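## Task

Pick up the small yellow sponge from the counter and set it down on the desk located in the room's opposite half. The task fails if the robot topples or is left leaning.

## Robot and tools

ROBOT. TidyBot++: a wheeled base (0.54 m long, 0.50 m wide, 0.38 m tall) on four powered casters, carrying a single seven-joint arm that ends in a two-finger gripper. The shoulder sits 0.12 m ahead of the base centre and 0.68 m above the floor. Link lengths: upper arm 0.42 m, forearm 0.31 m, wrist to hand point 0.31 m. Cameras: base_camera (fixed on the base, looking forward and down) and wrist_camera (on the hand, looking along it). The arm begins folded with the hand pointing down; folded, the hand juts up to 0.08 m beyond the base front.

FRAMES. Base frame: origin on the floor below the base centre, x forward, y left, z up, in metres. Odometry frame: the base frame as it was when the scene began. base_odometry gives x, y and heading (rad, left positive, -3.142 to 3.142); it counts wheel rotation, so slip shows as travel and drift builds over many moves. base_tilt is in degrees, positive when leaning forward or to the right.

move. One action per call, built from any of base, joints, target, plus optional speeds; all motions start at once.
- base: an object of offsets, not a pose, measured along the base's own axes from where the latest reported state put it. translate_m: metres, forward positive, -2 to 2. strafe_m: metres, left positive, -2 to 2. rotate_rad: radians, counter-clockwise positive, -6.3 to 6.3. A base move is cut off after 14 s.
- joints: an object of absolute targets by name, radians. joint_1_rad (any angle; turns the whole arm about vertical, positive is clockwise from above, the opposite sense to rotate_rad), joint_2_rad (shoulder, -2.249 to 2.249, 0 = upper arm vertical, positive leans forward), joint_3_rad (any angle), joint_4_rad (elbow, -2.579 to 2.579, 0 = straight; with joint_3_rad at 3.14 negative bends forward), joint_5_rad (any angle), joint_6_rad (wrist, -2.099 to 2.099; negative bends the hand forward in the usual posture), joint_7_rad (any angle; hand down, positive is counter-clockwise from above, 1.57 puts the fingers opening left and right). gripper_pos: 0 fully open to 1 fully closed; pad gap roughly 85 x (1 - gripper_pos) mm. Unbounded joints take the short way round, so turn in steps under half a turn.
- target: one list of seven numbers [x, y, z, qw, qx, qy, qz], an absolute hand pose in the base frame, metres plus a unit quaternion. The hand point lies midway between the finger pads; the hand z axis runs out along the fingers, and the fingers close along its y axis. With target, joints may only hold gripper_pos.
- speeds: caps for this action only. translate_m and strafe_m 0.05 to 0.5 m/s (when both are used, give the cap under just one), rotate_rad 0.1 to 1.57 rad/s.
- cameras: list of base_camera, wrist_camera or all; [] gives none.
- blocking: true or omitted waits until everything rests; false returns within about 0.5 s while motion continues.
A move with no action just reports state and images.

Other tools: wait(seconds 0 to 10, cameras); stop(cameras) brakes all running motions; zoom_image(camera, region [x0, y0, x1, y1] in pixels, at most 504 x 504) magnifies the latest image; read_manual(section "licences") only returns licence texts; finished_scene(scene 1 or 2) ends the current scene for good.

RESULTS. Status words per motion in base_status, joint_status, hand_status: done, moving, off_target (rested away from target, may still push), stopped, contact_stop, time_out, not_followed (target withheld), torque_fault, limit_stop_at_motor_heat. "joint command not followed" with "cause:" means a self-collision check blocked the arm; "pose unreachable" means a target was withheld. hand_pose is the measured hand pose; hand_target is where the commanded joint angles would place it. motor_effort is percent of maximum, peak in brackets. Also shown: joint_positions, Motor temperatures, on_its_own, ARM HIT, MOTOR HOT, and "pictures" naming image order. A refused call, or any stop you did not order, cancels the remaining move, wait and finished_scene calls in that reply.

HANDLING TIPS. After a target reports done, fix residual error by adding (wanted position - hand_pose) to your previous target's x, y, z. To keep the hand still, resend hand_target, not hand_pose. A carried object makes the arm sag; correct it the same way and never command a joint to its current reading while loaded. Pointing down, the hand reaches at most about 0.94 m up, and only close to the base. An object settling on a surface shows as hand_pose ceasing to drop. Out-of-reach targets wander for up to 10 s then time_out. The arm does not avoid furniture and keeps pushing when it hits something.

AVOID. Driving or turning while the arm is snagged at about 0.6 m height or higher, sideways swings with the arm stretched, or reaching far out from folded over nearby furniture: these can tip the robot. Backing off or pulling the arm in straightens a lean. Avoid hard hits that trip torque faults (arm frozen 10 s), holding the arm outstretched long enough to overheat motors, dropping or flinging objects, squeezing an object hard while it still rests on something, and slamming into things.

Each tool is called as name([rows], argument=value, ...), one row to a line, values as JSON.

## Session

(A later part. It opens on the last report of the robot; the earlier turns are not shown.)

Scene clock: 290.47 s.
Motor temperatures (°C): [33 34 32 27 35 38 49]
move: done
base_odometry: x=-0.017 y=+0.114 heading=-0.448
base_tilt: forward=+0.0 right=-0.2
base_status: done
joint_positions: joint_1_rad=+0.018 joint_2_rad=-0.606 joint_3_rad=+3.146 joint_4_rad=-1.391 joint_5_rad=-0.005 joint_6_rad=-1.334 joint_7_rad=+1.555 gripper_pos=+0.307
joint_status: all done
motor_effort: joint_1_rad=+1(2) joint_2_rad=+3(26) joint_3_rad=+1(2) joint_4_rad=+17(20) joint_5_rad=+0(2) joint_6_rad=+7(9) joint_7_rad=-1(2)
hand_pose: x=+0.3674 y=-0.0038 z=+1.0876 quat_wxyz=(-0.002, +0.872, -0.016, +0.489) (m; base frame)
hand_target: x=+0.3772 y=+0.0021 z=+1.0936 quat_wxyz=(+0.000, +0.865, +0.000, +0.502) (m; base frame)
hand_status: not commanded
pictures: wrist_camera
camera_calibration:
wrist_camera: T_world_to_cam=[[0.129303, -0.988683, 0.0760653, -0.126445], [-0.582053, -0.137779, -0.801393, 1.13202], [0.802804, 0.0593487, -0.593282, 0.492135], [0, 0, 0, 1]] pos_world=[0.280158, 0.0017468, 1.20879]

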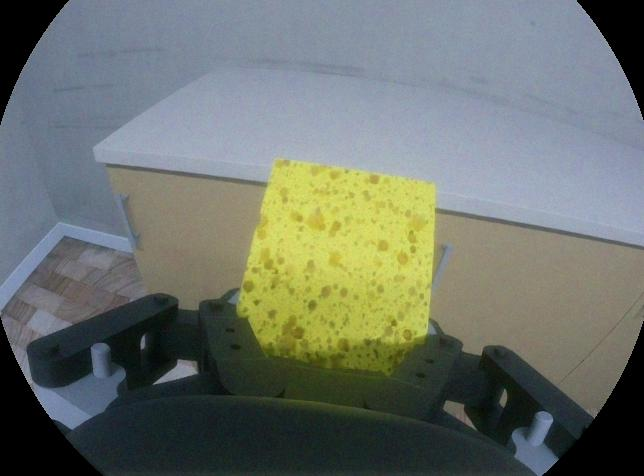

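move(base={"rotate_rad": 1.4})

move(base={"rotate_rad": 1.2})

Scene clock: 294.80 s.
Motor temperatures (°C): [33 34 32 27 35 38 49]
move: done
base_odometry: x=-0.017 y=+0.114 heading=+0.951
base_tilt: forward=+0.0 right=-0.2
base_status: done
joint_positions: joint_1_rad=+0.015 joint_2_rad=-0.606 joint_3_rad=+3.146 joint_4_rad=-1.393 joint_5_rad=-0.005 joint_6_rad=-1.332 joint_7_rad=+1.555 gripper_pos=+0.307
joint_status: not commanded
motor_effort: joint_1_rad=+0(1) joint_2_rad=+4(4) joint_3_rad=+1(2) joint_4_rad=+18(18) joint_5_rad=-1(3) joint_6_rad=+8(8) joint_7_rad=-1(1)
hand_pose: x=+0.3679 y=-0.0031 z=+1.0875 quat_wxyz=(-0.003, +0.872, -0.015, +0.489) (m; base frame)
hand_target: x=+0.3772 y=+0.0021 z=+1.0936 quat_wxyz=(+0.000, +0.865, +0.000, +0.502) (m; base frame)
hand_status: not commanded
pictures: base_camera, wrist_camera
camera_calibration:
wrist_camera: T_world_to_cam=[[0.132083, -0.988305, 0.0762079, -0.126922], [-0.580948, -0.139476, -0.801902, 1.13241], [0.803152, 0.061645, -0.592576, 0.4908], [0, 0, 0, 1]] pos_world=[0.280446, 0.0022502, 1.20859]

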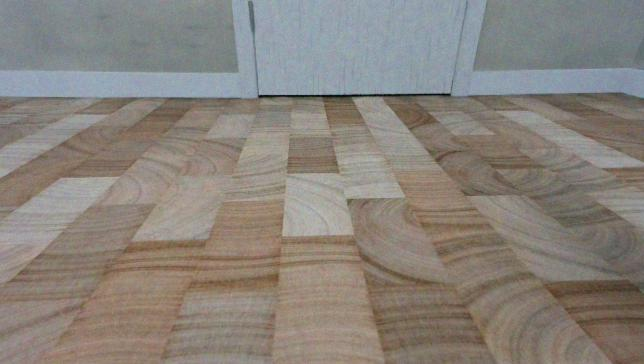

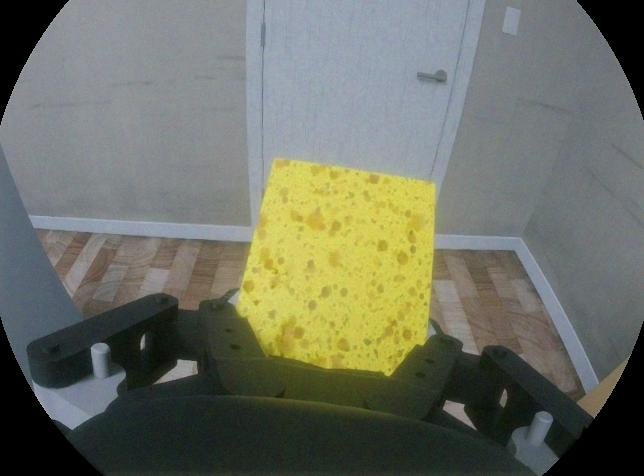

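Scene clock: 296.83 s.
Motor temperatures (°C): [33 33 32 27 35 38 49]
move: done
base_odometry: x=-0.017 y=+0.114 heading=+2.150
base_tilt: forward=+0.0 right=-0.2
base_status: done
joint_positions: joint_1_rad=+0.014 joint_2_rad=-0.606 joint_3_rad=+3.146 joint_4_rad=-1.393 joint_5_rad=-0.005 joint_6_rad=-1.332 joint_7_rad=+1.555 gripper_pos=+0.307
joint_status: not commanded
motor_effort: joint_1_rad=+0(1) joint_2_rad=+4(4) joint_3_rad=+1(2) joint_4_rad=+18(18) joint_5_rad=-1(2) joint_6_rad=+7(8) joint_7_rad=-1(1)
hand_pose: x=+0.3680 y=-0.0028 z=+1.0875 quat_wxyz=(-0.003, +0.872, -0.015, +0.489) (m; base frame)
hand_target: x=+0.3772 y=+0.0021 z=+1.0936 quat_wxyz=(+0.000, +0.865, +0.000, +0.502) (m; base frame)
hand_status: not commanded
pictures: base_camera, wrist_camera
camera_calibration:
wrist_camera: T_world_to_cam=[[0.13316, -0.988164, 0.0761585, -0.127078], [-0.58082, -0.140071, -0.80189, 1.13243], [0.803067, 0.0625455, -0.592598, 0.490765], [0, 0, 0, 1]] pos_world=[0.280542, 0.00235132, 1.20859]

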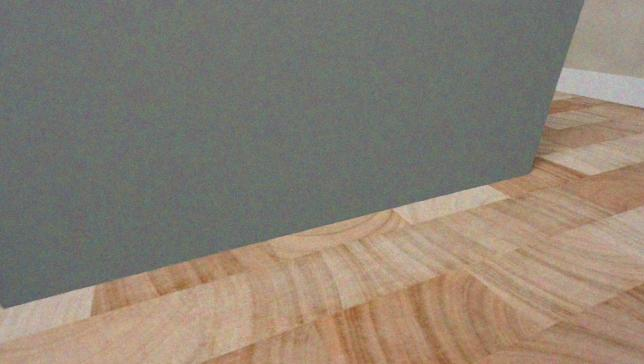

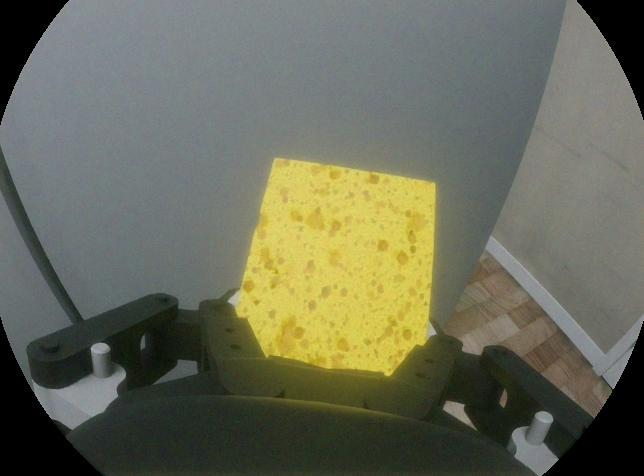

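move(base={"rotate_rad": 0.9})

move(base={"rotate_rad": 1.1})

Scene clock: 317.83 s.
Motor temperatures (°C): [33 33 31 27 35 38 49]
move: done
base_odometry: x=-0.017 y=+0.114 heading=+3.049
base_tilt: forward=+0.0 right=-0.2
base_status: done
joint_positions: joint_1_rad=+0.014 joint_2_rad=-0.606 joint_3_rad=+3.146 joint_4_rad=-1.393 joint_5_rad=-0.005 joint_6_rad=-1.331 joint_7_rad=+1.555 gripper_pos=+0.307
joint_status: not commanded
motor_effort: joint_1_rad=+0(1) joint_2_rad=+4(4) joint_3_rad=+1(2) joint_4_rad=+18(18) joint_5_rad=-1(2) joint_6_rad=+8(8) joint_7_rad=-1(1)
hand_pose: x=+0.3680 y=-0.0027 z=+1.0875 quat_wxyz=(-0.003, +0.872, -0.014, +0.489) (m; base frame)
hand_target: x=+0.3772 y=+0.0021 z=+1.0936 quat_wxyz=(+0.000, +0.865, +0.000, +0.502) (m; base frame)
hand_status: not commanded
pictures: base_camera, wrist_camera
camera_calibration:
wrist_camera: T_world_to_cam=[[0.133651, -0.988097, 0.0761626, -0.127113], [-0.580739, -0.140362, -0.801898, 1.13235], [0.803044, 0.062944, -0.592586, 0.490693], [0, 0, 0, 1]] pos_world=[0.28054, 0.00245189, 1.20849]

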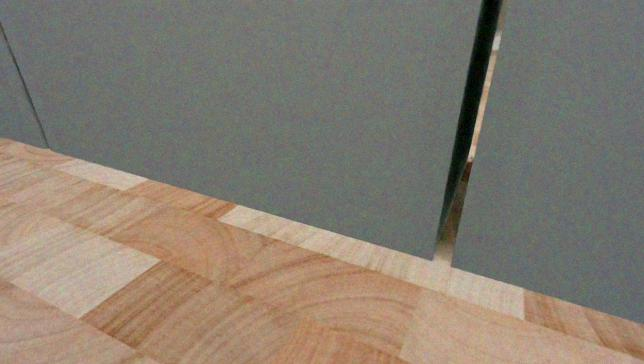

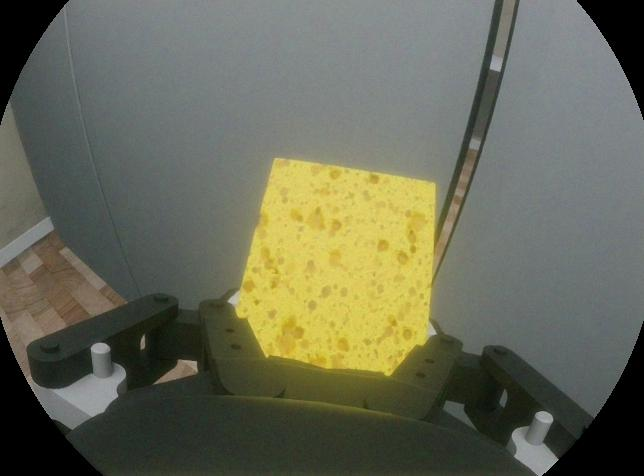

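Scene clock: 319.80 s.
Motor temperatures (°C): [33 33 31 27 35 38 49]
move: done
base_odometry: x=-0.017 y=+0.114 heading=-2.134
base_tilt: forward=+0.0 right=-0.2
base_status: done
joint_positions: joint_1_rad=+0.013 joint_2_rad=-0.606 joint_3_rad=+3.146 joint_4_rad=-1.393 joint_5_rad=-0.005 joint_6_rad=-1.331 joint_7_rad=+1.555 gripper_pos=+0.307
joint_status: not commanded
motor_effort: joint_1_rad=+0(1) joint_2_rad=+4(4) joint_3_rad=+1(2) joint_4_rad=+18(18) joint_5_rad=-1(2) joint_6_rad=+8(8) joint_7_rad=-1(1)
hand_pose: x=+0.3680 y=-0.0026 z=+1.0875 quat_wxyz=(-0.003, +0.872, -0.014, +0.489) (m; base frame)
hand_target: x=+0.3772 y=+0.0021 z=+1.0936 quat_wxyz=(+0.000, +0.865, +0.000, +0.502) (m; base frame)
hand_status: not commanded
pictures: base_camera, wrist_camera
camera_calibration:
wrist_camera: T_world_to_cam=[[0.134069, -0.988035, 0.0762342, -0.127218], [-0.580668, -0.140664, -0.801897, 1.13234], [0.803026, 0.0632428, -0.592579, 0.490682], [0, 0, 0, 1]] pos_world=[0.280539, 0.00255256, 1.20849]

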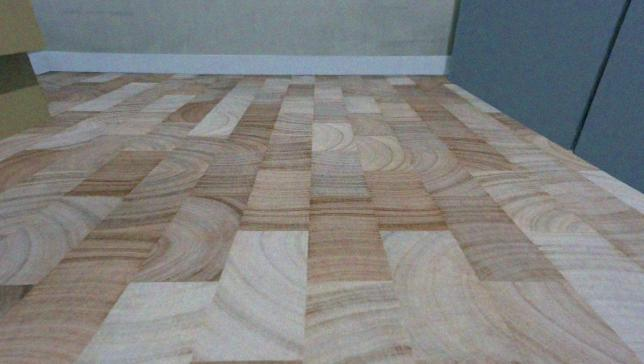

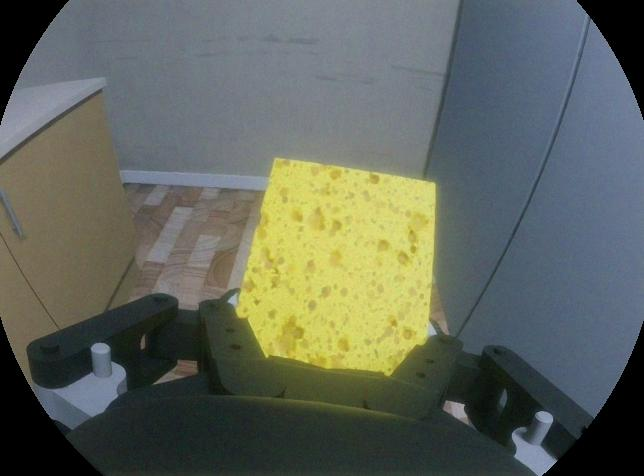

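move(base={"translate_m": -1.27, "strafe_m": -0.073, "rotate_rad": -1.514})

Scene clock: 330.97 s.
Motor temperatures (°C): [33 33 31 27 35 38 49]
move: done
base_odometry: x=+0.600 y=+1.226 heading=+2.634
base_tilt: forward=+0.0 right=-0.2
base_status: done
joint_positions: joint_1_rad=+0.013 joint_2_rad=-0.598 joint_3_rad=+3.145 joint_4_rad=-1.396 joint_5_rad=-0.005 joint_6_rad=-1.330 joint_7_rad=+1.555 gripper_pos=+0.307
joint_status: not commanded
motor_effort: joint_1_rad=+0(1) joint_2_rad=+3(7) joint_3_rad=+1(3) joint_4_rad=+18(19) joint_5_rad=-1(2) joint_6_rad=+7(8) joint_7_rad=-1(1)
hand_pose: x=+0.3714 y=-0.0023 z=+1.0846 quat_wxyz=(-0.003, +0.874, -0.014, +0.486) (m; base frame)
hand_target: x=+0.3772 y=+0.0021 z=+1.0936 quat_wxyz=(+0.000, +0.865, +0.000, +0.502) (m; base frame)
hand_status: not commanded
pictures: base_camera, wrist_camera
camera_calibration:
wrist_camera: T_world_to_cam=[[0.135475, -0.98791, 0.0753704, -0.126724], [-0.587625, -0.141364, -0.796689, 1.12902], [0.797711, 0.0636418, -0.599672, 0.495852], [0, 0, 0, 1]] pos_world=[0.28506, 0.00285431, 1.20638]

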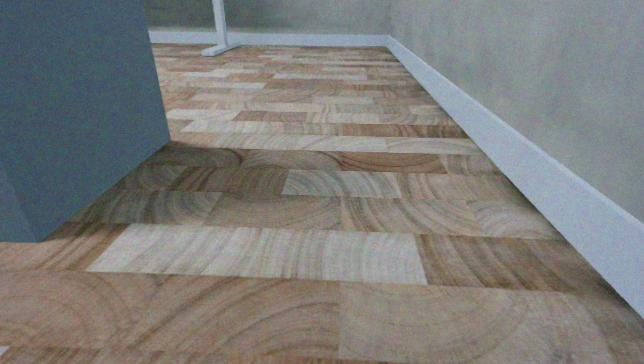

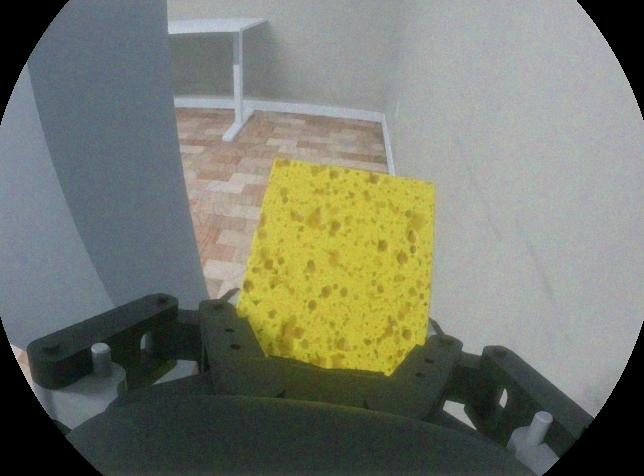

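move(base={"translate_m": 1.6, "strafe_m": 0.027})

Scene clock: 344.77 s.
Motor temperatures (°C): [33 33 31 27 35 38 49]
move: done
base_odometry: x=-0.812 y=+1.980 heading=+2.634
base_tilt: forward=+0.0 right=-0.2
base_status: done
joint_positions: joint_1_rad=+0.013 joint_2_rad=-0.597 joint_3_rad=+3.145 joint_4_rad=-1.397 joint_5_rad=-0.005 joint_6_rad=-1.329 joint_7_rad=+1.555 gripper_pos=+0.307
joint_status: not commanded
motor_effort: joint_1_rad=+0(1) joint_2_rad=+4(8) joint_3_rad=+1(2) joint_4_rad=+18(19) joint_5_rad=-1(2) joint_6_rad=+7(8) joint_7_rad=-1(1)
hand_pose: x=+0.3719 y=-0.0023 z=+1.0841 quat_wxyz=(-0.003, +0.874, -0.014, +0.485) (m; base frame)
hand_target: x=+0.3772 y=+0.0021 z=+1.0936 quat_wxyz=(+0.000, +0.865, +0.000, +0.502) (m; base frame)
hand_status: not commanded
pictures: base_camera, wrist_camera
camera_calibration:
wrist_camera: T_world_to_cam=[[0.135559, -0.98791, 0.0752119, -0.126608], [-0.588534, -0.14136, -0.796018, 1.1285], [0.797026, 0.0636427, -0.600582, 0.496424], [0, 0, 0, 1]] pos_world=[0.285663, 0.00285429, 1.20597]

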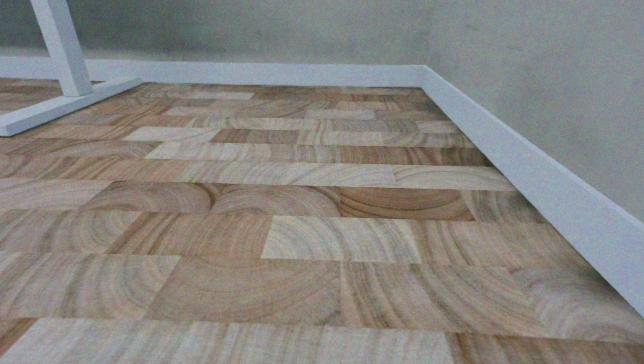

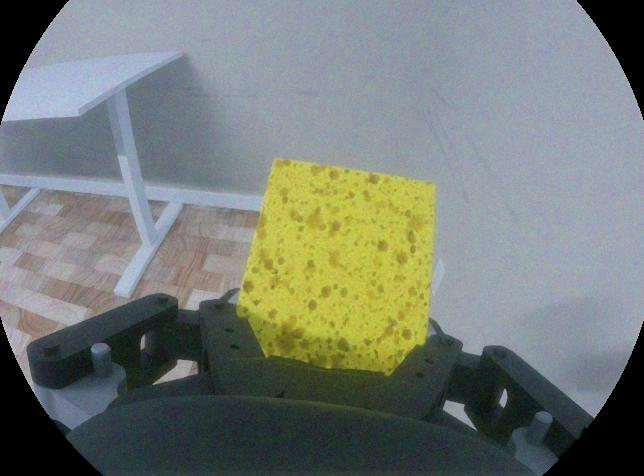

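move(base={"translate_m": 0.1, "strafe_m": 0.9})

Scene clock: 365.93 s.
Motor temperatures (°C): [33 33 31 27 35 38 49]
move: done
base_odometry: x=-1.337 y=+1.242 heading=+2.634
base_tilt: forward=+0.0 right=-0.2
base_status: done
joint_positions: joint_1_rad=+0.013 joint_2_rad=-0.597 joint_3_rad=+3.145 joint_4_rad=-1.397 joint_5_rad=-0.005 joint_6_rad=-1.329 joint_7_rad=+1.555 gripper_pos=+0.307
joint_status: not commanded
motor_effort: joint_1_rad=+0(1) joint_2_rad=+3(4) joint_3_rad=+1(3) joint_4_rad=+18(18) joint_5_rad=-1(2) joint_6_rad=+8(8) joint_7_rad=-1(1)
hand_pose: x=+0.3719 y=-0.0021 z=+1.0841 quat_wxyz=(-0.003, +0.874, -0.014, +0.485) (m; base frame)
hand_target: x=+0.3772 y=+0.0021 z=+1.0936 quat_wxyz=(+0.000, +0.865, +0.000, +0.502) (m; base frame)
hand_status: not commanded
pictures: base_camera, wrist_camera
camera_calibration:
wrist_camera: T_world_to_cam=[[0.135978, -0.987848, 0.0752794, -0.126709], [-0.588462, -0.141663, -0.796018, 1.1285], [0.797008, 0.0639414, -0.600574, 0.496413], [0, 0, 0, 1]] pos_world=[0.285661, 0.00295497, 1.20597]

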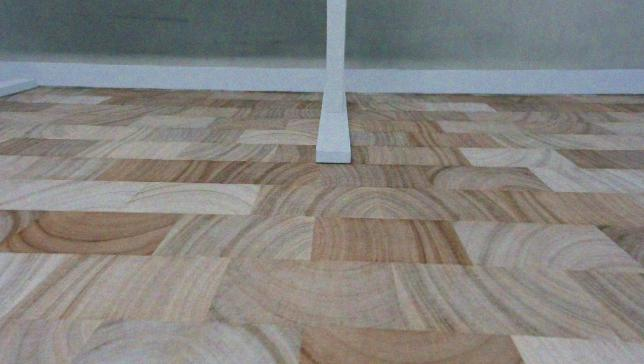

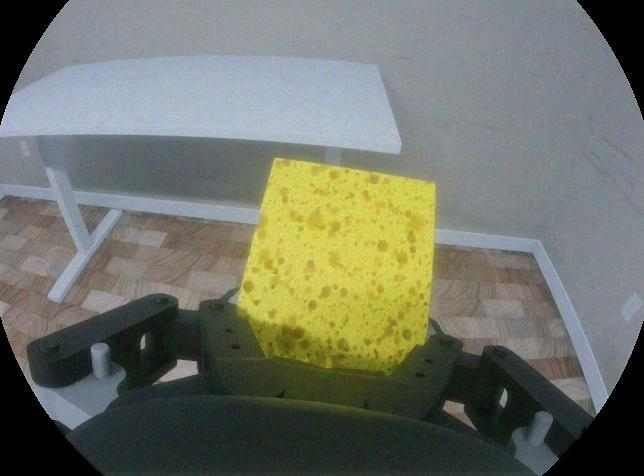

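move(base={"strafe_m": 0.4}, speeds={"strafe_m": 0.3}, cameras=["wrist_camera", "base_camera"])

Scene clock: 383.63 s.
Motor temperatures (°C): [33 33 31 27 35 38 49]
move: done
base_odometry: x=-1.531 y=+0.893 heading=+2.634
base_tilt: forward=+0.0 right=-0.3
base_status: done
joint_positions: joint_1_rad=+0.013 joint_2_rad=-0.597 joint_3_rad=+3.145 joint_4_rad=-1.397 joint_5_rad=-0.005 joint_6_rad=-1.329 joint_7_rad=+1.555 gripper_pos=+0.307
joint_status: not commanded
motor_effort: joint_1_rad=+1(1) joint_2_rad=+3(4) joint_3_rad=+1(3) joint_4_rad=+18(18) joint_5_rad=-1(2) joint_6_rad=+7(8) joint_7_rad=-1(1)
hand_pose: x=+0.3719 y=-0.0020 z=+1.0841 quat_wxyz=(-0.003, +0.874, -0.014, +0.485) (m; base frame)
hand_target: x=+0.3772 y=+0.0021 z=+1.0936 quat_wxyz=(+0.000, +0.865, +0.000, +0.502) (m; base frame)
hand_status: not commanded
pictures: base_camera, wrist_camera
camera_calibration:
wrist_camera: T_world_to_cam=[[0.136173, -0.987813, 0.0753777, -0.126785], [-0.588426, -0.141858, -0.796009, 1.12849], [0.797002, 0.064041, -0.600572, 0.496407], [0, 0, 0, 1]] pos_world=[0.285661, 0.00305546, 1.20597]

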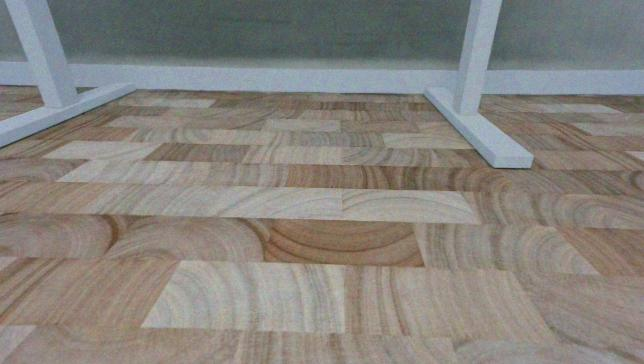

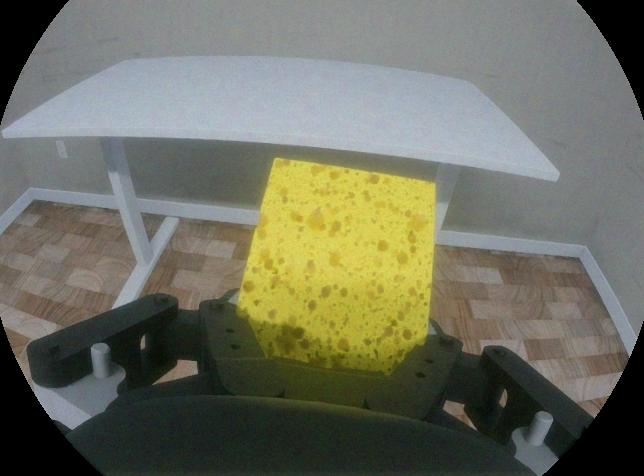

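move(base={"translate_m": 0.35}, speeds={"translate_m": 0.25}, cameras=["wrist_camera", "base_camera"])

Scene clock: 408.10 s.
Motor temperatures (°C): [33 33 31 27 35 38 49]
move: done
base_odometry: x=-1.837 y=+1.063 heading=+2.634
base_tilt: forward=+0.0 right=-0.2
base_status: done
joint_positions: joint_1_rad=+0.013 joint_2_rad=-0.597 joint_3_rad=+3.145 joint_4_rad=-1.397 joint_5_rad=-0.005 joint_6_rad=-1.329 joint_7_rad=+1.555 gripper_pos=+0.307
joint_status: not commanded
motor_effort: joint_1_rad=+0(1) joint_2_rad=+3(8) joint_3_rad=+1(2) joint_4_rad=+18(19) joint_5_rad=-1(2) joint_6_rad=+8(8) joint_7_rad=-1(1)
hand_pose: x=+0.3722 y=-0.0021 z=+1.0838 quat_wxyz=(-0.003, +0.875, -0.014, +0.485) (m; base frame)
hand_target: x=+0.3772 y=+0.0021 z=+1.0936 quat_wxyz=(+0.000, +0.865, +0.000, +0.502) (m; base frame)
hand_status: not commanded
pictures: base_camera, wrist_camera
camera_calibration:
wrist_camera: T_world_to_cam=[[0.136224, -0.987813, 0.075292, -0.126735], [-0.588936, -0.141861, -0.795632, 1.12826], [0.796616, 0.0640419, -0.601083, 0.496692], [0, 0, 0, 1]] pos_world=[0.286062, 0.00305547, 1.20577]

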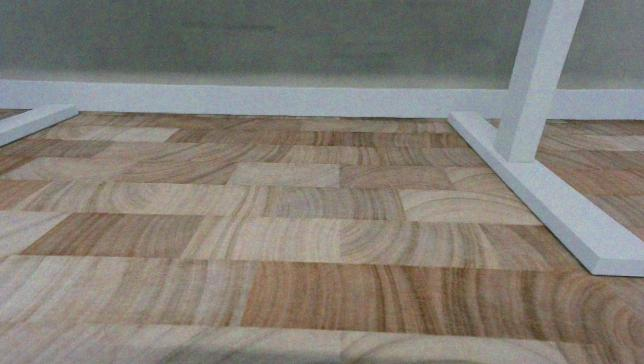

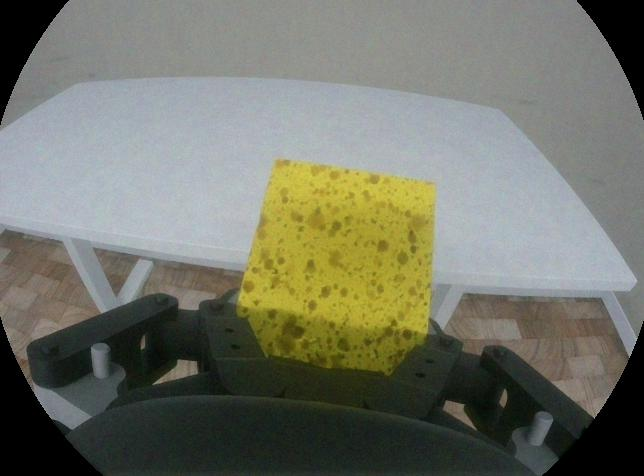

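zoom_image(camera="wrist_camera", region=[0, 160, 280, 360])

zoom_image(camera="wrist_camera", region=[400, 80, 644, 320])

Scaled by 1.800.

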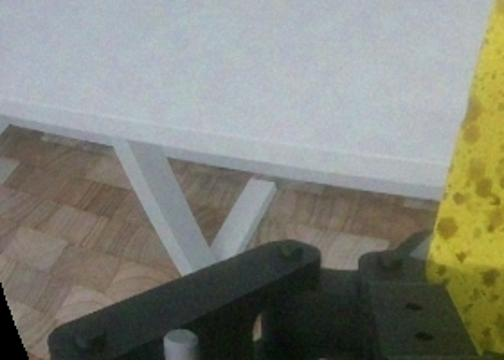

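Scaled by 2.066.

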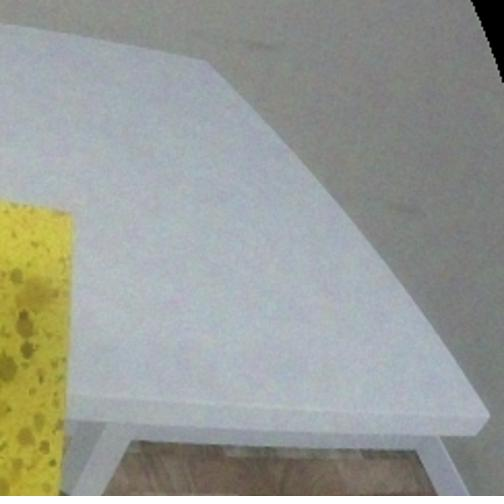

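move(base={"translate_m": 0.2}, speeds={"translate_m": 0.2}, cameras=["wrist_camera", "base_camera"])

move(joints={"joint_2_rad": 0.28, "joint_4_rad": -0.70, "joint_6_rad": -1.62}, cameras=["wrist_camera", "base_camera"])

Scene clock: 451.50 s.
Motor temperatures (°C): [33 33 31 27 35 38 49]
move: done
base_odometry: x=-2.012 y=+1.160 heading=+2.634
base_tilt: forward=+0.1 right=-0.2
base_status: done
joint_positions: joint_1_rad=+0.013 joint_2_rad=-0.598 joint_3_rad=+3.145 joint_4_rad=-1.398 joint_5_rad=-0.005 joint_6_rad=-1.329 joint_7_rad=+1.555 gripper_pos=+0.307
joint_status: not commanded
motor_effort: joint_1_rad=+1(1) joint_2_rad=+3(7) joint_3_rad=+1(2) joint_4_rad=+18(19) joint_5_rad=-1(2) joint_6_rad=+8(8) joint_7_rad=-1(1)
hand_pose: x=+0.3719 y=-0.0020 z=+1.0839 quat_wxyz=(-0.003, +0.874, -0.014, +0.485) (m; base frame)
hand_target: x=+0.3772 y=+0.0021 z=+1.0936 quat_wxyz=(+0.000, +0.865, +0.000, +0.502) (m; base frame)
hand_status: not commanded
pictures: base_camera, wrist_camera
camera_calibration:
wrist_camera: T_world_to_cam=[[0.136173, -0.987813, 0.0753777, -0.126783], [-0.588426, -0.141858, -0.796009, 1.12839], [0.797002, 0.064041, -0.600572, 0.496207], [0, 0, 0, 1]] pos_world=[0.285761, 0.00305546, 1.20577]

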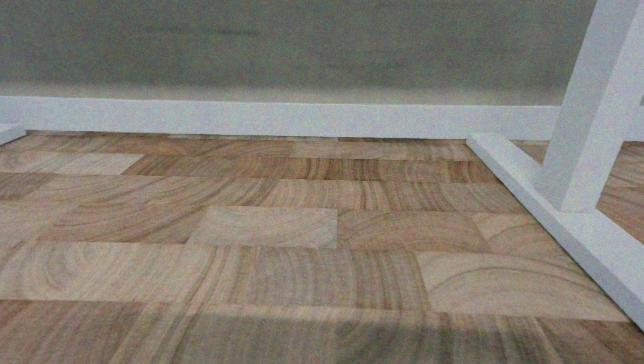

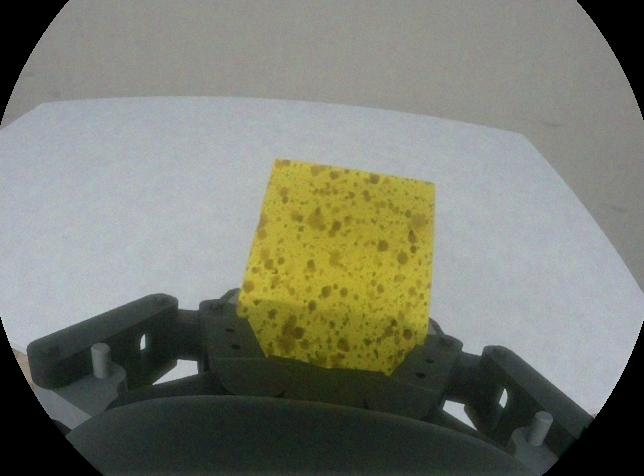

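Scene clock: 453.67 s.
Motor temperatures (°C): [33 33 31 27 35 38 49]
move: done
base_odometry: x=-2.012 y=+1.160 heading=+2.634
base_tilt: forward=+0.1 right=-0.2
base_status: not commanded
joint_positions: joint_1_rad=+0.013 joint_2_rad=+0.280 joint_3_rad=+3.145 joint_4_rad=-0.728 joint_5_rad=-0.005 joint_6_rad=-1.570 joint_7_rad=+1.555 gripper_pos=+0.307
joint_status: all done
motor_effort: joint_1_rad=+0(1) joint_2_rad=-30(33) joint_3_rad=+0(1) joint_4_rad=+18(20) joint_5_rad=-1(2) joint_6_rad=+4(9) joint_7_rad=-1(1)
hand_pose: x=+0.6673 y=-0.0059 z=+0.9906 quat_wxyz=(-0.002, +0.961, -0.014, +0.278) (m; base frame)
hand_target: x=+0.6568 y=+0.0020 z=+0.9945 quat_wxyz=(-0.001, +0.964, +0.000, +0.267) (m; base frame)
hand_status: not commanded
pictures: base_camera, wrist_camera
camera_calibration:
wrist_camera: T_world_to_cam=[[0.155278, -0.987858, 0.00503866, -0.106868], [-0.876028, -0.140054, -0.461476, 1.08796], [0.456578, 0.0672431, -0.887139, 0.716134], [0, 0, 0, 1]] pos_world=[0.642708, -0.00135183, 1.13792]

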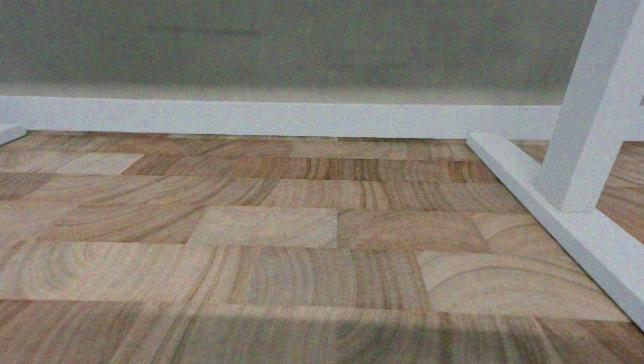

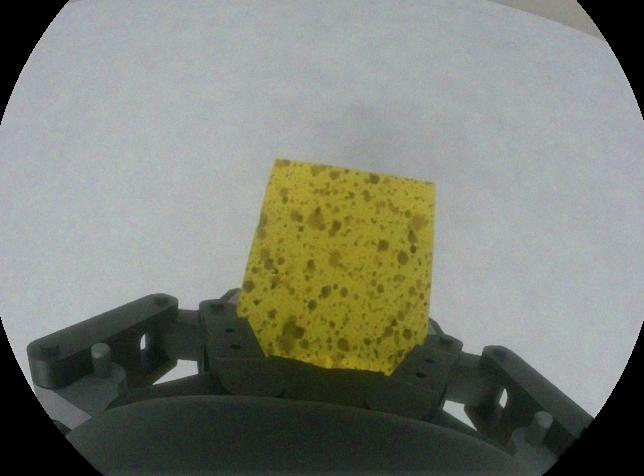

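move(joints={"joint_2_rad": 0.23, "joint_4_rad": -0.883, "joint_6_rad": -1.46}, cameras=["wrist_camera"])

Scene clock: 460.90 s.
Motor temperatures (°C): [33 33 31 27 35 38 49]
move: done
base_odometry: x=-2.012 y=+1.160 heading=+2.634
base_tilt: forward=+0.1 right=-0.2
base_status: not commanded
joint_positions: joint_1_rad=+0.013 joint_2_rad=+0.257 joint_3_rad=+3.145 joint_4_rad=-0.878 joint_5_rad=-0.005 joint_6_rad=-1.503 joint_7_rad=+1.555 gripper_pos=+0.307
joint_status: all done
motor_effort: joint_1_rad=+0(1) joint_2_rad=-30(31) joint_3_rad=+1(1) joint_4_rad=+19(20) joint_5_rad=-1(2) joint_6_rad=+4(5) joint_7_rad=-1(1)
hand_pose: x=+0.6612 y=-0.0058 z=+0.9490 quat_wxyz=(-0.002, +0.968, -0.015, +0.249) (m; base frame)
hand_target: x=+0.6645 y=+0.0021 z=+0.9681 quat_wxyz=(-0.001, +0.960, +0.000, +0.280) (m; base frame)
hand_status: not commanded
pictures: wrist_camera
camera_calibration:
wrist_camera: T_world_to_cam=[[0.15486, -0.987923, -0.0052471, -0.0956127], [-0.901651, -0.139162, -0.409463, 1.03103], [0.403788, 0.0681405, -0.912311, 0.740777], [0, 0, 0, 1]] pos_world=[0.645318, -0.00145499, 1.09749]

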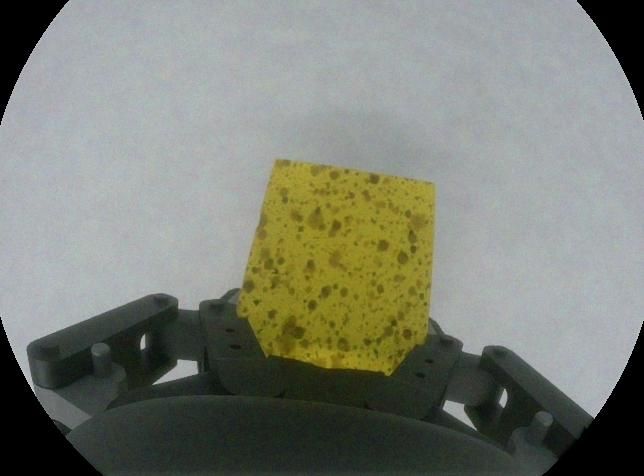

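move(joints={"joint_2_rad": 0.212, "joint_4_rad": -0.945, "joint_6_rad": -1.40}, cameras=["wrist_camera"])

zoom_image(camera="wrist_camera", region=[220, 80, 500, 300])

Scene clock: 470.00 s.
Motor temperatures (°C): [33 33 31 27 35 38 49]
move: done
base_odometry: x=-2.012 y=+1.160 heading=+2.634
base_tilt: forward=+0.1 right=-0.2
base_status: not commanded
joint_positions: joint_1_rad=+0.013 joint_2_rad=+0.236 joint_3_rad=+3.145 joint_4_rad=-0.940 joint_5_rad=-0.005 joint_6_rad=-1.444 joint_7_rad=+1.555 gripper_pos=+0.307
joint_status: all done
motor_effort: joint_1_rad=+0(1) joint_2_rad=-29(31) joint_3_rad=+0(1) joint_4_rad=+19(20) joint_5_rad=+0(1) joint_6_rad=+5(6) joint_7_rad=-1(1)
hand_pose: x=+0.6628 y=-0.0059 z=+0.9418 quat_wxyz=(-0.002, +0.966, -0.015, +0.258) (m; base frame)
hand_target: x=+0.6671 y=+0.0021 z=+0.9600 quat_wxyz=(-0.001, +0.958, +0.000, +0.288) (m; base frame)
hand_status: not commanded
pictures: wrist_camera
camera_calibration:
wrist_camera: T_world_to_cam=[[0.154657, -0.987965, -0.00248267, -0.0984741], [-0.894494, -0.138957, -0.424937, 1.03929], [0.419478, 0.0679401, -0.90522, 0.716554], [0, 0, 0, 1]] pos_world=[0.644288, -0.00155545, 1.09003]

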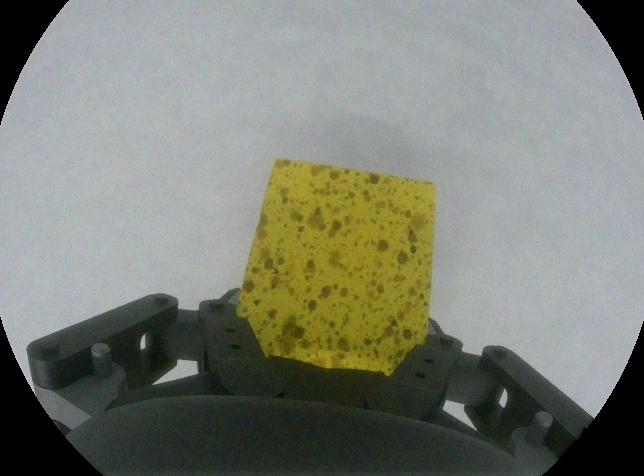

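Scaled by 1.800.

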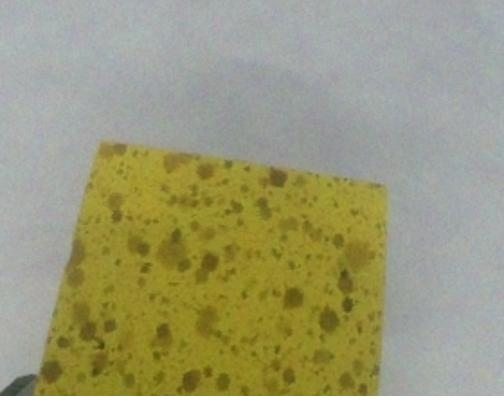

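move(joints={"joint_2_rad": 0.198, "joint_4_rad": -0.995, "joint_6_rad": -1.355}, cameras=["wrist_camera"])

zoom_image(camera="wrist_camera", region=[220, 80, 500, 300])

Scene clock: 476.83 s.
Motor temperatures (°C): [33 33 31 27 35 38 49]
move: done
base_odometry: x=-2.012 y=+1.160 heading=+2.634
base_tilt: forward=+0.1 right=-0.2
base_status: not commanded
joint_positions: joint_1_rad=+0.013 joint_2_rad=+0.219 joint_3_rad=+3.145 joint_4_rad=-0.989 joint_5_rad=-0.005 joint_6_rad=-1.397 joint_7_rad=+1.555 gripper_pos=+0.307
joint_status: all done
motor_effort: joint_1_rad=+0(1) joint_2_rad=-30(31) joint_3_rad=+0(1) joint_4_rad=+20(20) joint_5_rad=-1(1) joint_6_rad=+4(5) joint_7_rad=-1(1)
hand_pose: x=+0.6634 y=-0.0060 z=+0.9364 quat_wxyz=(-0.002, +0.964, -0.015, +0.265) (m; base frame)
hand_target: x=+0.6681 y=+0.0021 z=+0.9523 quat_wxyz=(+0.000, +0.956, +0.000, +0.292) (m; base frame)
hand_status: not commanded
pictures: wrist_camera
camera_calibration:
wrist_camera: T_world_to_cam=[[0.154498, -0.987993, -0.0000715937, -0.100764], [-0.888162, -0.138855, -0.438049, 1.04566], [0.43278, 0.0677411, -0.898951, 0.696717], [0, 0, 0, 1]] pos_world=[0.642762, -0.00155561, 1.08436]

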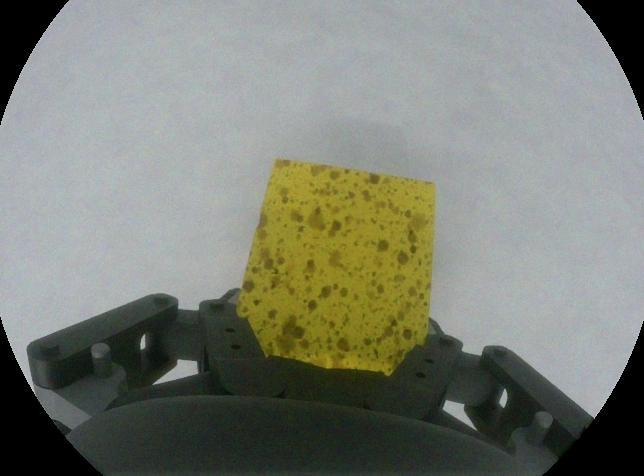

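Scaled by 1.800.

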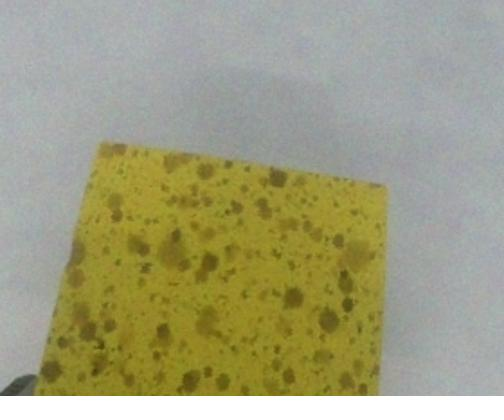

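move(joints={"joint_2_rad": 0.186, "joint_4_rad": -1.05, "joint_6_rad": -1.315}, cameras=["wrist_camera"])

zoom_image(camera="wrist_camera", region=[220, 80, 500, 300])

Scene clock: 481.87 s.
Motor temperatures (°C): [33 33 31 27 35 38 49]
move: done
base_odometry: x=-2.012 y=+1.160 heading=+2.634
base_tilt: forward=+0.1 right=-0.2
base_status: not commanded
joint_positions: joint_1_rad=+0.013 joint_2_rad=+0.195 joint_3_rad=+3.145 joint_4_rad=-1.032 joint_5_rad=-0.005 joint_6_rad=-1.351 joint_7_rad=+1.555 gripper_pos=+0.307
joint_status: all done
motor_effort: joint_1_rad=+0(1) joint_2_rad=-26(30) joint_3_rad=+1(1) joint_4_rad=+18(20) joint_5_rad=-1(1) joint_6_rad=+3(5) joint_7_rad=-1(1)
hand_pose: x=+0.6629 y=-0.0060 z=+0.9373 quat_wxyz=(-0.002, +0.960, -0.015, +0.278) (m; base frame)
hand_target: x=+0.6671 y=+0.0021 z=+0.9400 quat_wxyz=(+0.000, +0.957, +0.000, +0.291) (m; base frame)
hand_status: not commanded
pictures: wrist_camera
camera_calibration:
wrist_camera: T_world_to_cam=[[0.154218, -0.988027, 0.00434577, -0.104658], [-0.875961, -0.138758, -0.461993, 1.05983], [0.457065, 0.0674408, -0.886873, 0.670366], [0, 0, 0, 1]] pos_world=[0.638111, -0.00155568, 1.08462]

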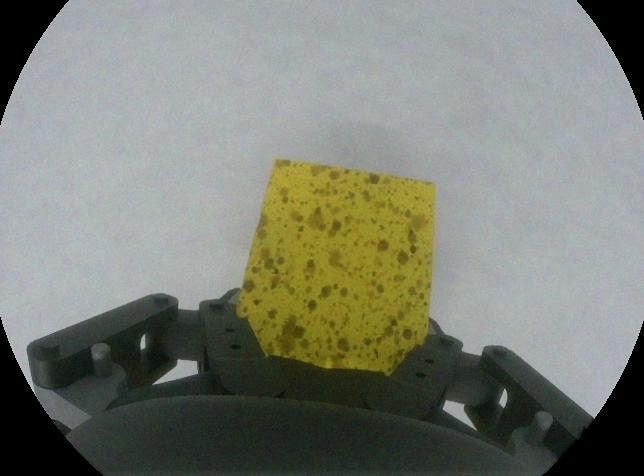

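Scaled by 1.800.

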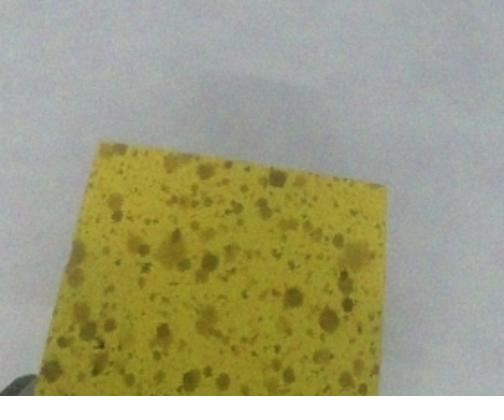

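move(joints={"gripper_pos": 0.25}, cameras=["wrist_camera"])

Scene clock: 502.77 s.
Motor temperatures (°C): [33 33 31 27 35 38 49]
move: done
base_odometry: x=-2.012 y=+1.160 heading=+2.634
base_tilt: forward=+0.1 right=-0.2
base_status: not commanded
joint_positions: joint_1_rad=+0.013 joint_2_rad=+0.195 joint_3_rad=+3.145 joint_4_rad=-1.035 joint_5_rad=-0.005 joint_6_rad=-1.350 joint_7_rad=+1.555 gripper_pos=+0.249
joint_status: all done
motor_effort: joint_1_rad=+1(1) joint_2_rad=-26(28) joint_3_rad=+1(1) joint_4_rad=+18(19) joint_5_rad=-1(2) joint_6_rad=+4(4) joint_7_rad=-1(1)
hand_pose: x=+0.6625 y=-0.0060 z=+0.9363 quat_wxyz=(-0.002, +0.961, -0.015, +0.277) (m; base frame)
hand_target: x=+0.6671 y=+0.0021 z=+0.9400 quat_wxyz=(+0.000, +0.957, +0.000, +0.291) (m; base frame)
hand_status: not commanded
pictures: wrist_camera
camera_calibration:
wrist_camera: T_world_to_cam=[[0.154224, -0.988028, 0.00404935, -0.104338], [-0.87685, -0.138757, -0.460305, 1.05811], [0.455356, 0.0674396, -0.887751, 0.671516], [0, 0, 0, 1]] pos_world=[0.638115, -0.00155569, 1.08362]

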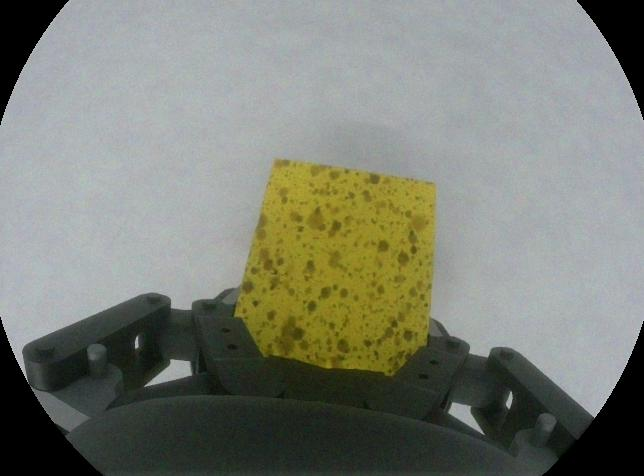

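move(joints={"gripper_pos": 0.12}, cameras=["wrist_camera"])

move(joints={"gripper_pos": 0.0}, cameras=["wrist_camera"])

Scene clock: 505.90 s.
Motor temperatures (°C): [33 33 31 27 35 38 49]
move: done
base_odometry: x=-2.012 y=+1.160 heading=+2.634
base_tilt: forward=+0.1 right=-0.2
base_status: not commanded
joint_positions: joint_1_rad=+0.013 joint_2_rad=+0.195 joint_3_rad=+3.145 joint_4_rad=-1.043 joint_5_rad=-0.005 joint_6_rad=-1.350 joint_7_rad=+1.555 gripper_pos=+0.120
joint_status: all done
motor_effort: joint_1_rad=+0(1) joint_2_rad=-28(29) joint_3_rad=+1(1) joint_4_rad=+19(20) joint_5_rad=+0(1) joint_6_rad=+4(5) joint_7_rad=-1(1)
hand_pose: x=+0.6612 y=-0.0060 z=+0.9325 quat_wxyz=(-0.002, +0.962, -0.015, +0.273) (m; base frame)
hand_target: x=+0.6671 y=+0.0021 z=+0.9400 quat_wxyz=(+0.000, +0.957, +0.000, +0.291) (m; base frame)
hand_status: not commanded
pictures: wrist_camera
camera_calibration:
wrist_camera: T_world_to_cam=[[0.1543, -0.98802, 0.00269827, -0.1029], [-0.880586, -0.13876, -0.453116, 1.05103], [0.448062, 0.0675399, -0.891447, 0.677078], [0, 0, 0, 1]] pos_world=[0.63803, -0.00155575, 1.0801]

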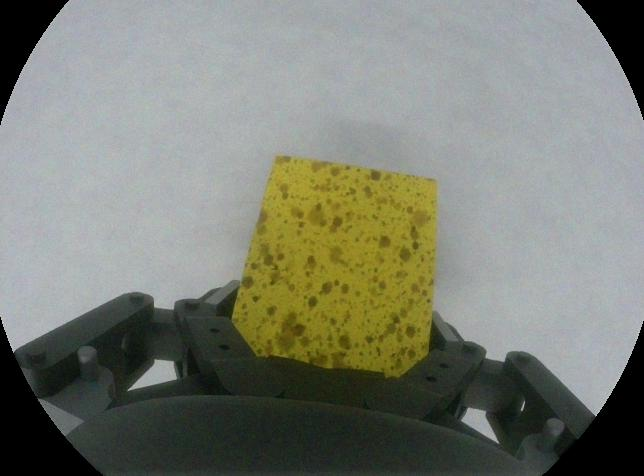

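Scene clock: 506.43 s.
Motor temperatures (°C): [33 33 31 27 35 38 49]
move: done
base_odometry: x=-2.012 y=+1.160 heading=+2.634
base_tilt: forward=+0.1 right=-0.2
base_status: not commanded
joint_positions: joint_1_rad=+0.013 joint_2_rad=+0.195 joint_3_rad=+3.145 joint_4_rad=-1.043 joint_5_rad=-0.005 joint_6_rad=-1.350 joint_7_rad=+1.555 gripper_pos=+0.000
joint_status: all done
motor_effort: joint_1_rad=+0(1) joint_2_rad=-29(29) joint_3_rad=+1(1) joint_4_rad=+20(20) joint_5_rad=+0(2) joint_6_rad=+4(5) joint_7_rad=-1(1)
hand_pose: x=+0.6612 y=-0.0060 z=+0.9325 quat_wxyz=(-0.002, +0.962, -0.015, +0.273) (m; base frame)
hand_target: x=+0.6671 y=+0.0021 z=+0.9400 quat_wxyz=(+0.000, +0.957, +0.000, +0.291) (m; base frame)
hand_status: not commanded
pictures: wrist_camera
camera_calibration:
wrist_camera: T_world_to_cam=[[0.1543, -0.98802, 0.00269827, -0.1029], [-0.880586, -0.13876, -0.453116, 1.05103], [0.448062, 0.0675399, -0.891447, 0.677078], [0, 0, 0, 1]] pos_world=[0.63803, -0.00155575, 1.0801]

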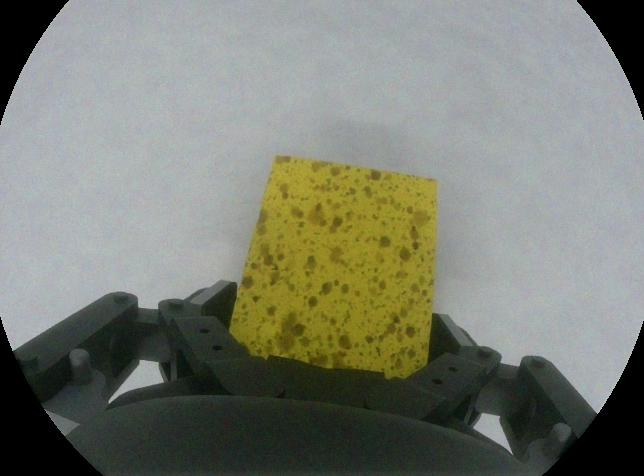

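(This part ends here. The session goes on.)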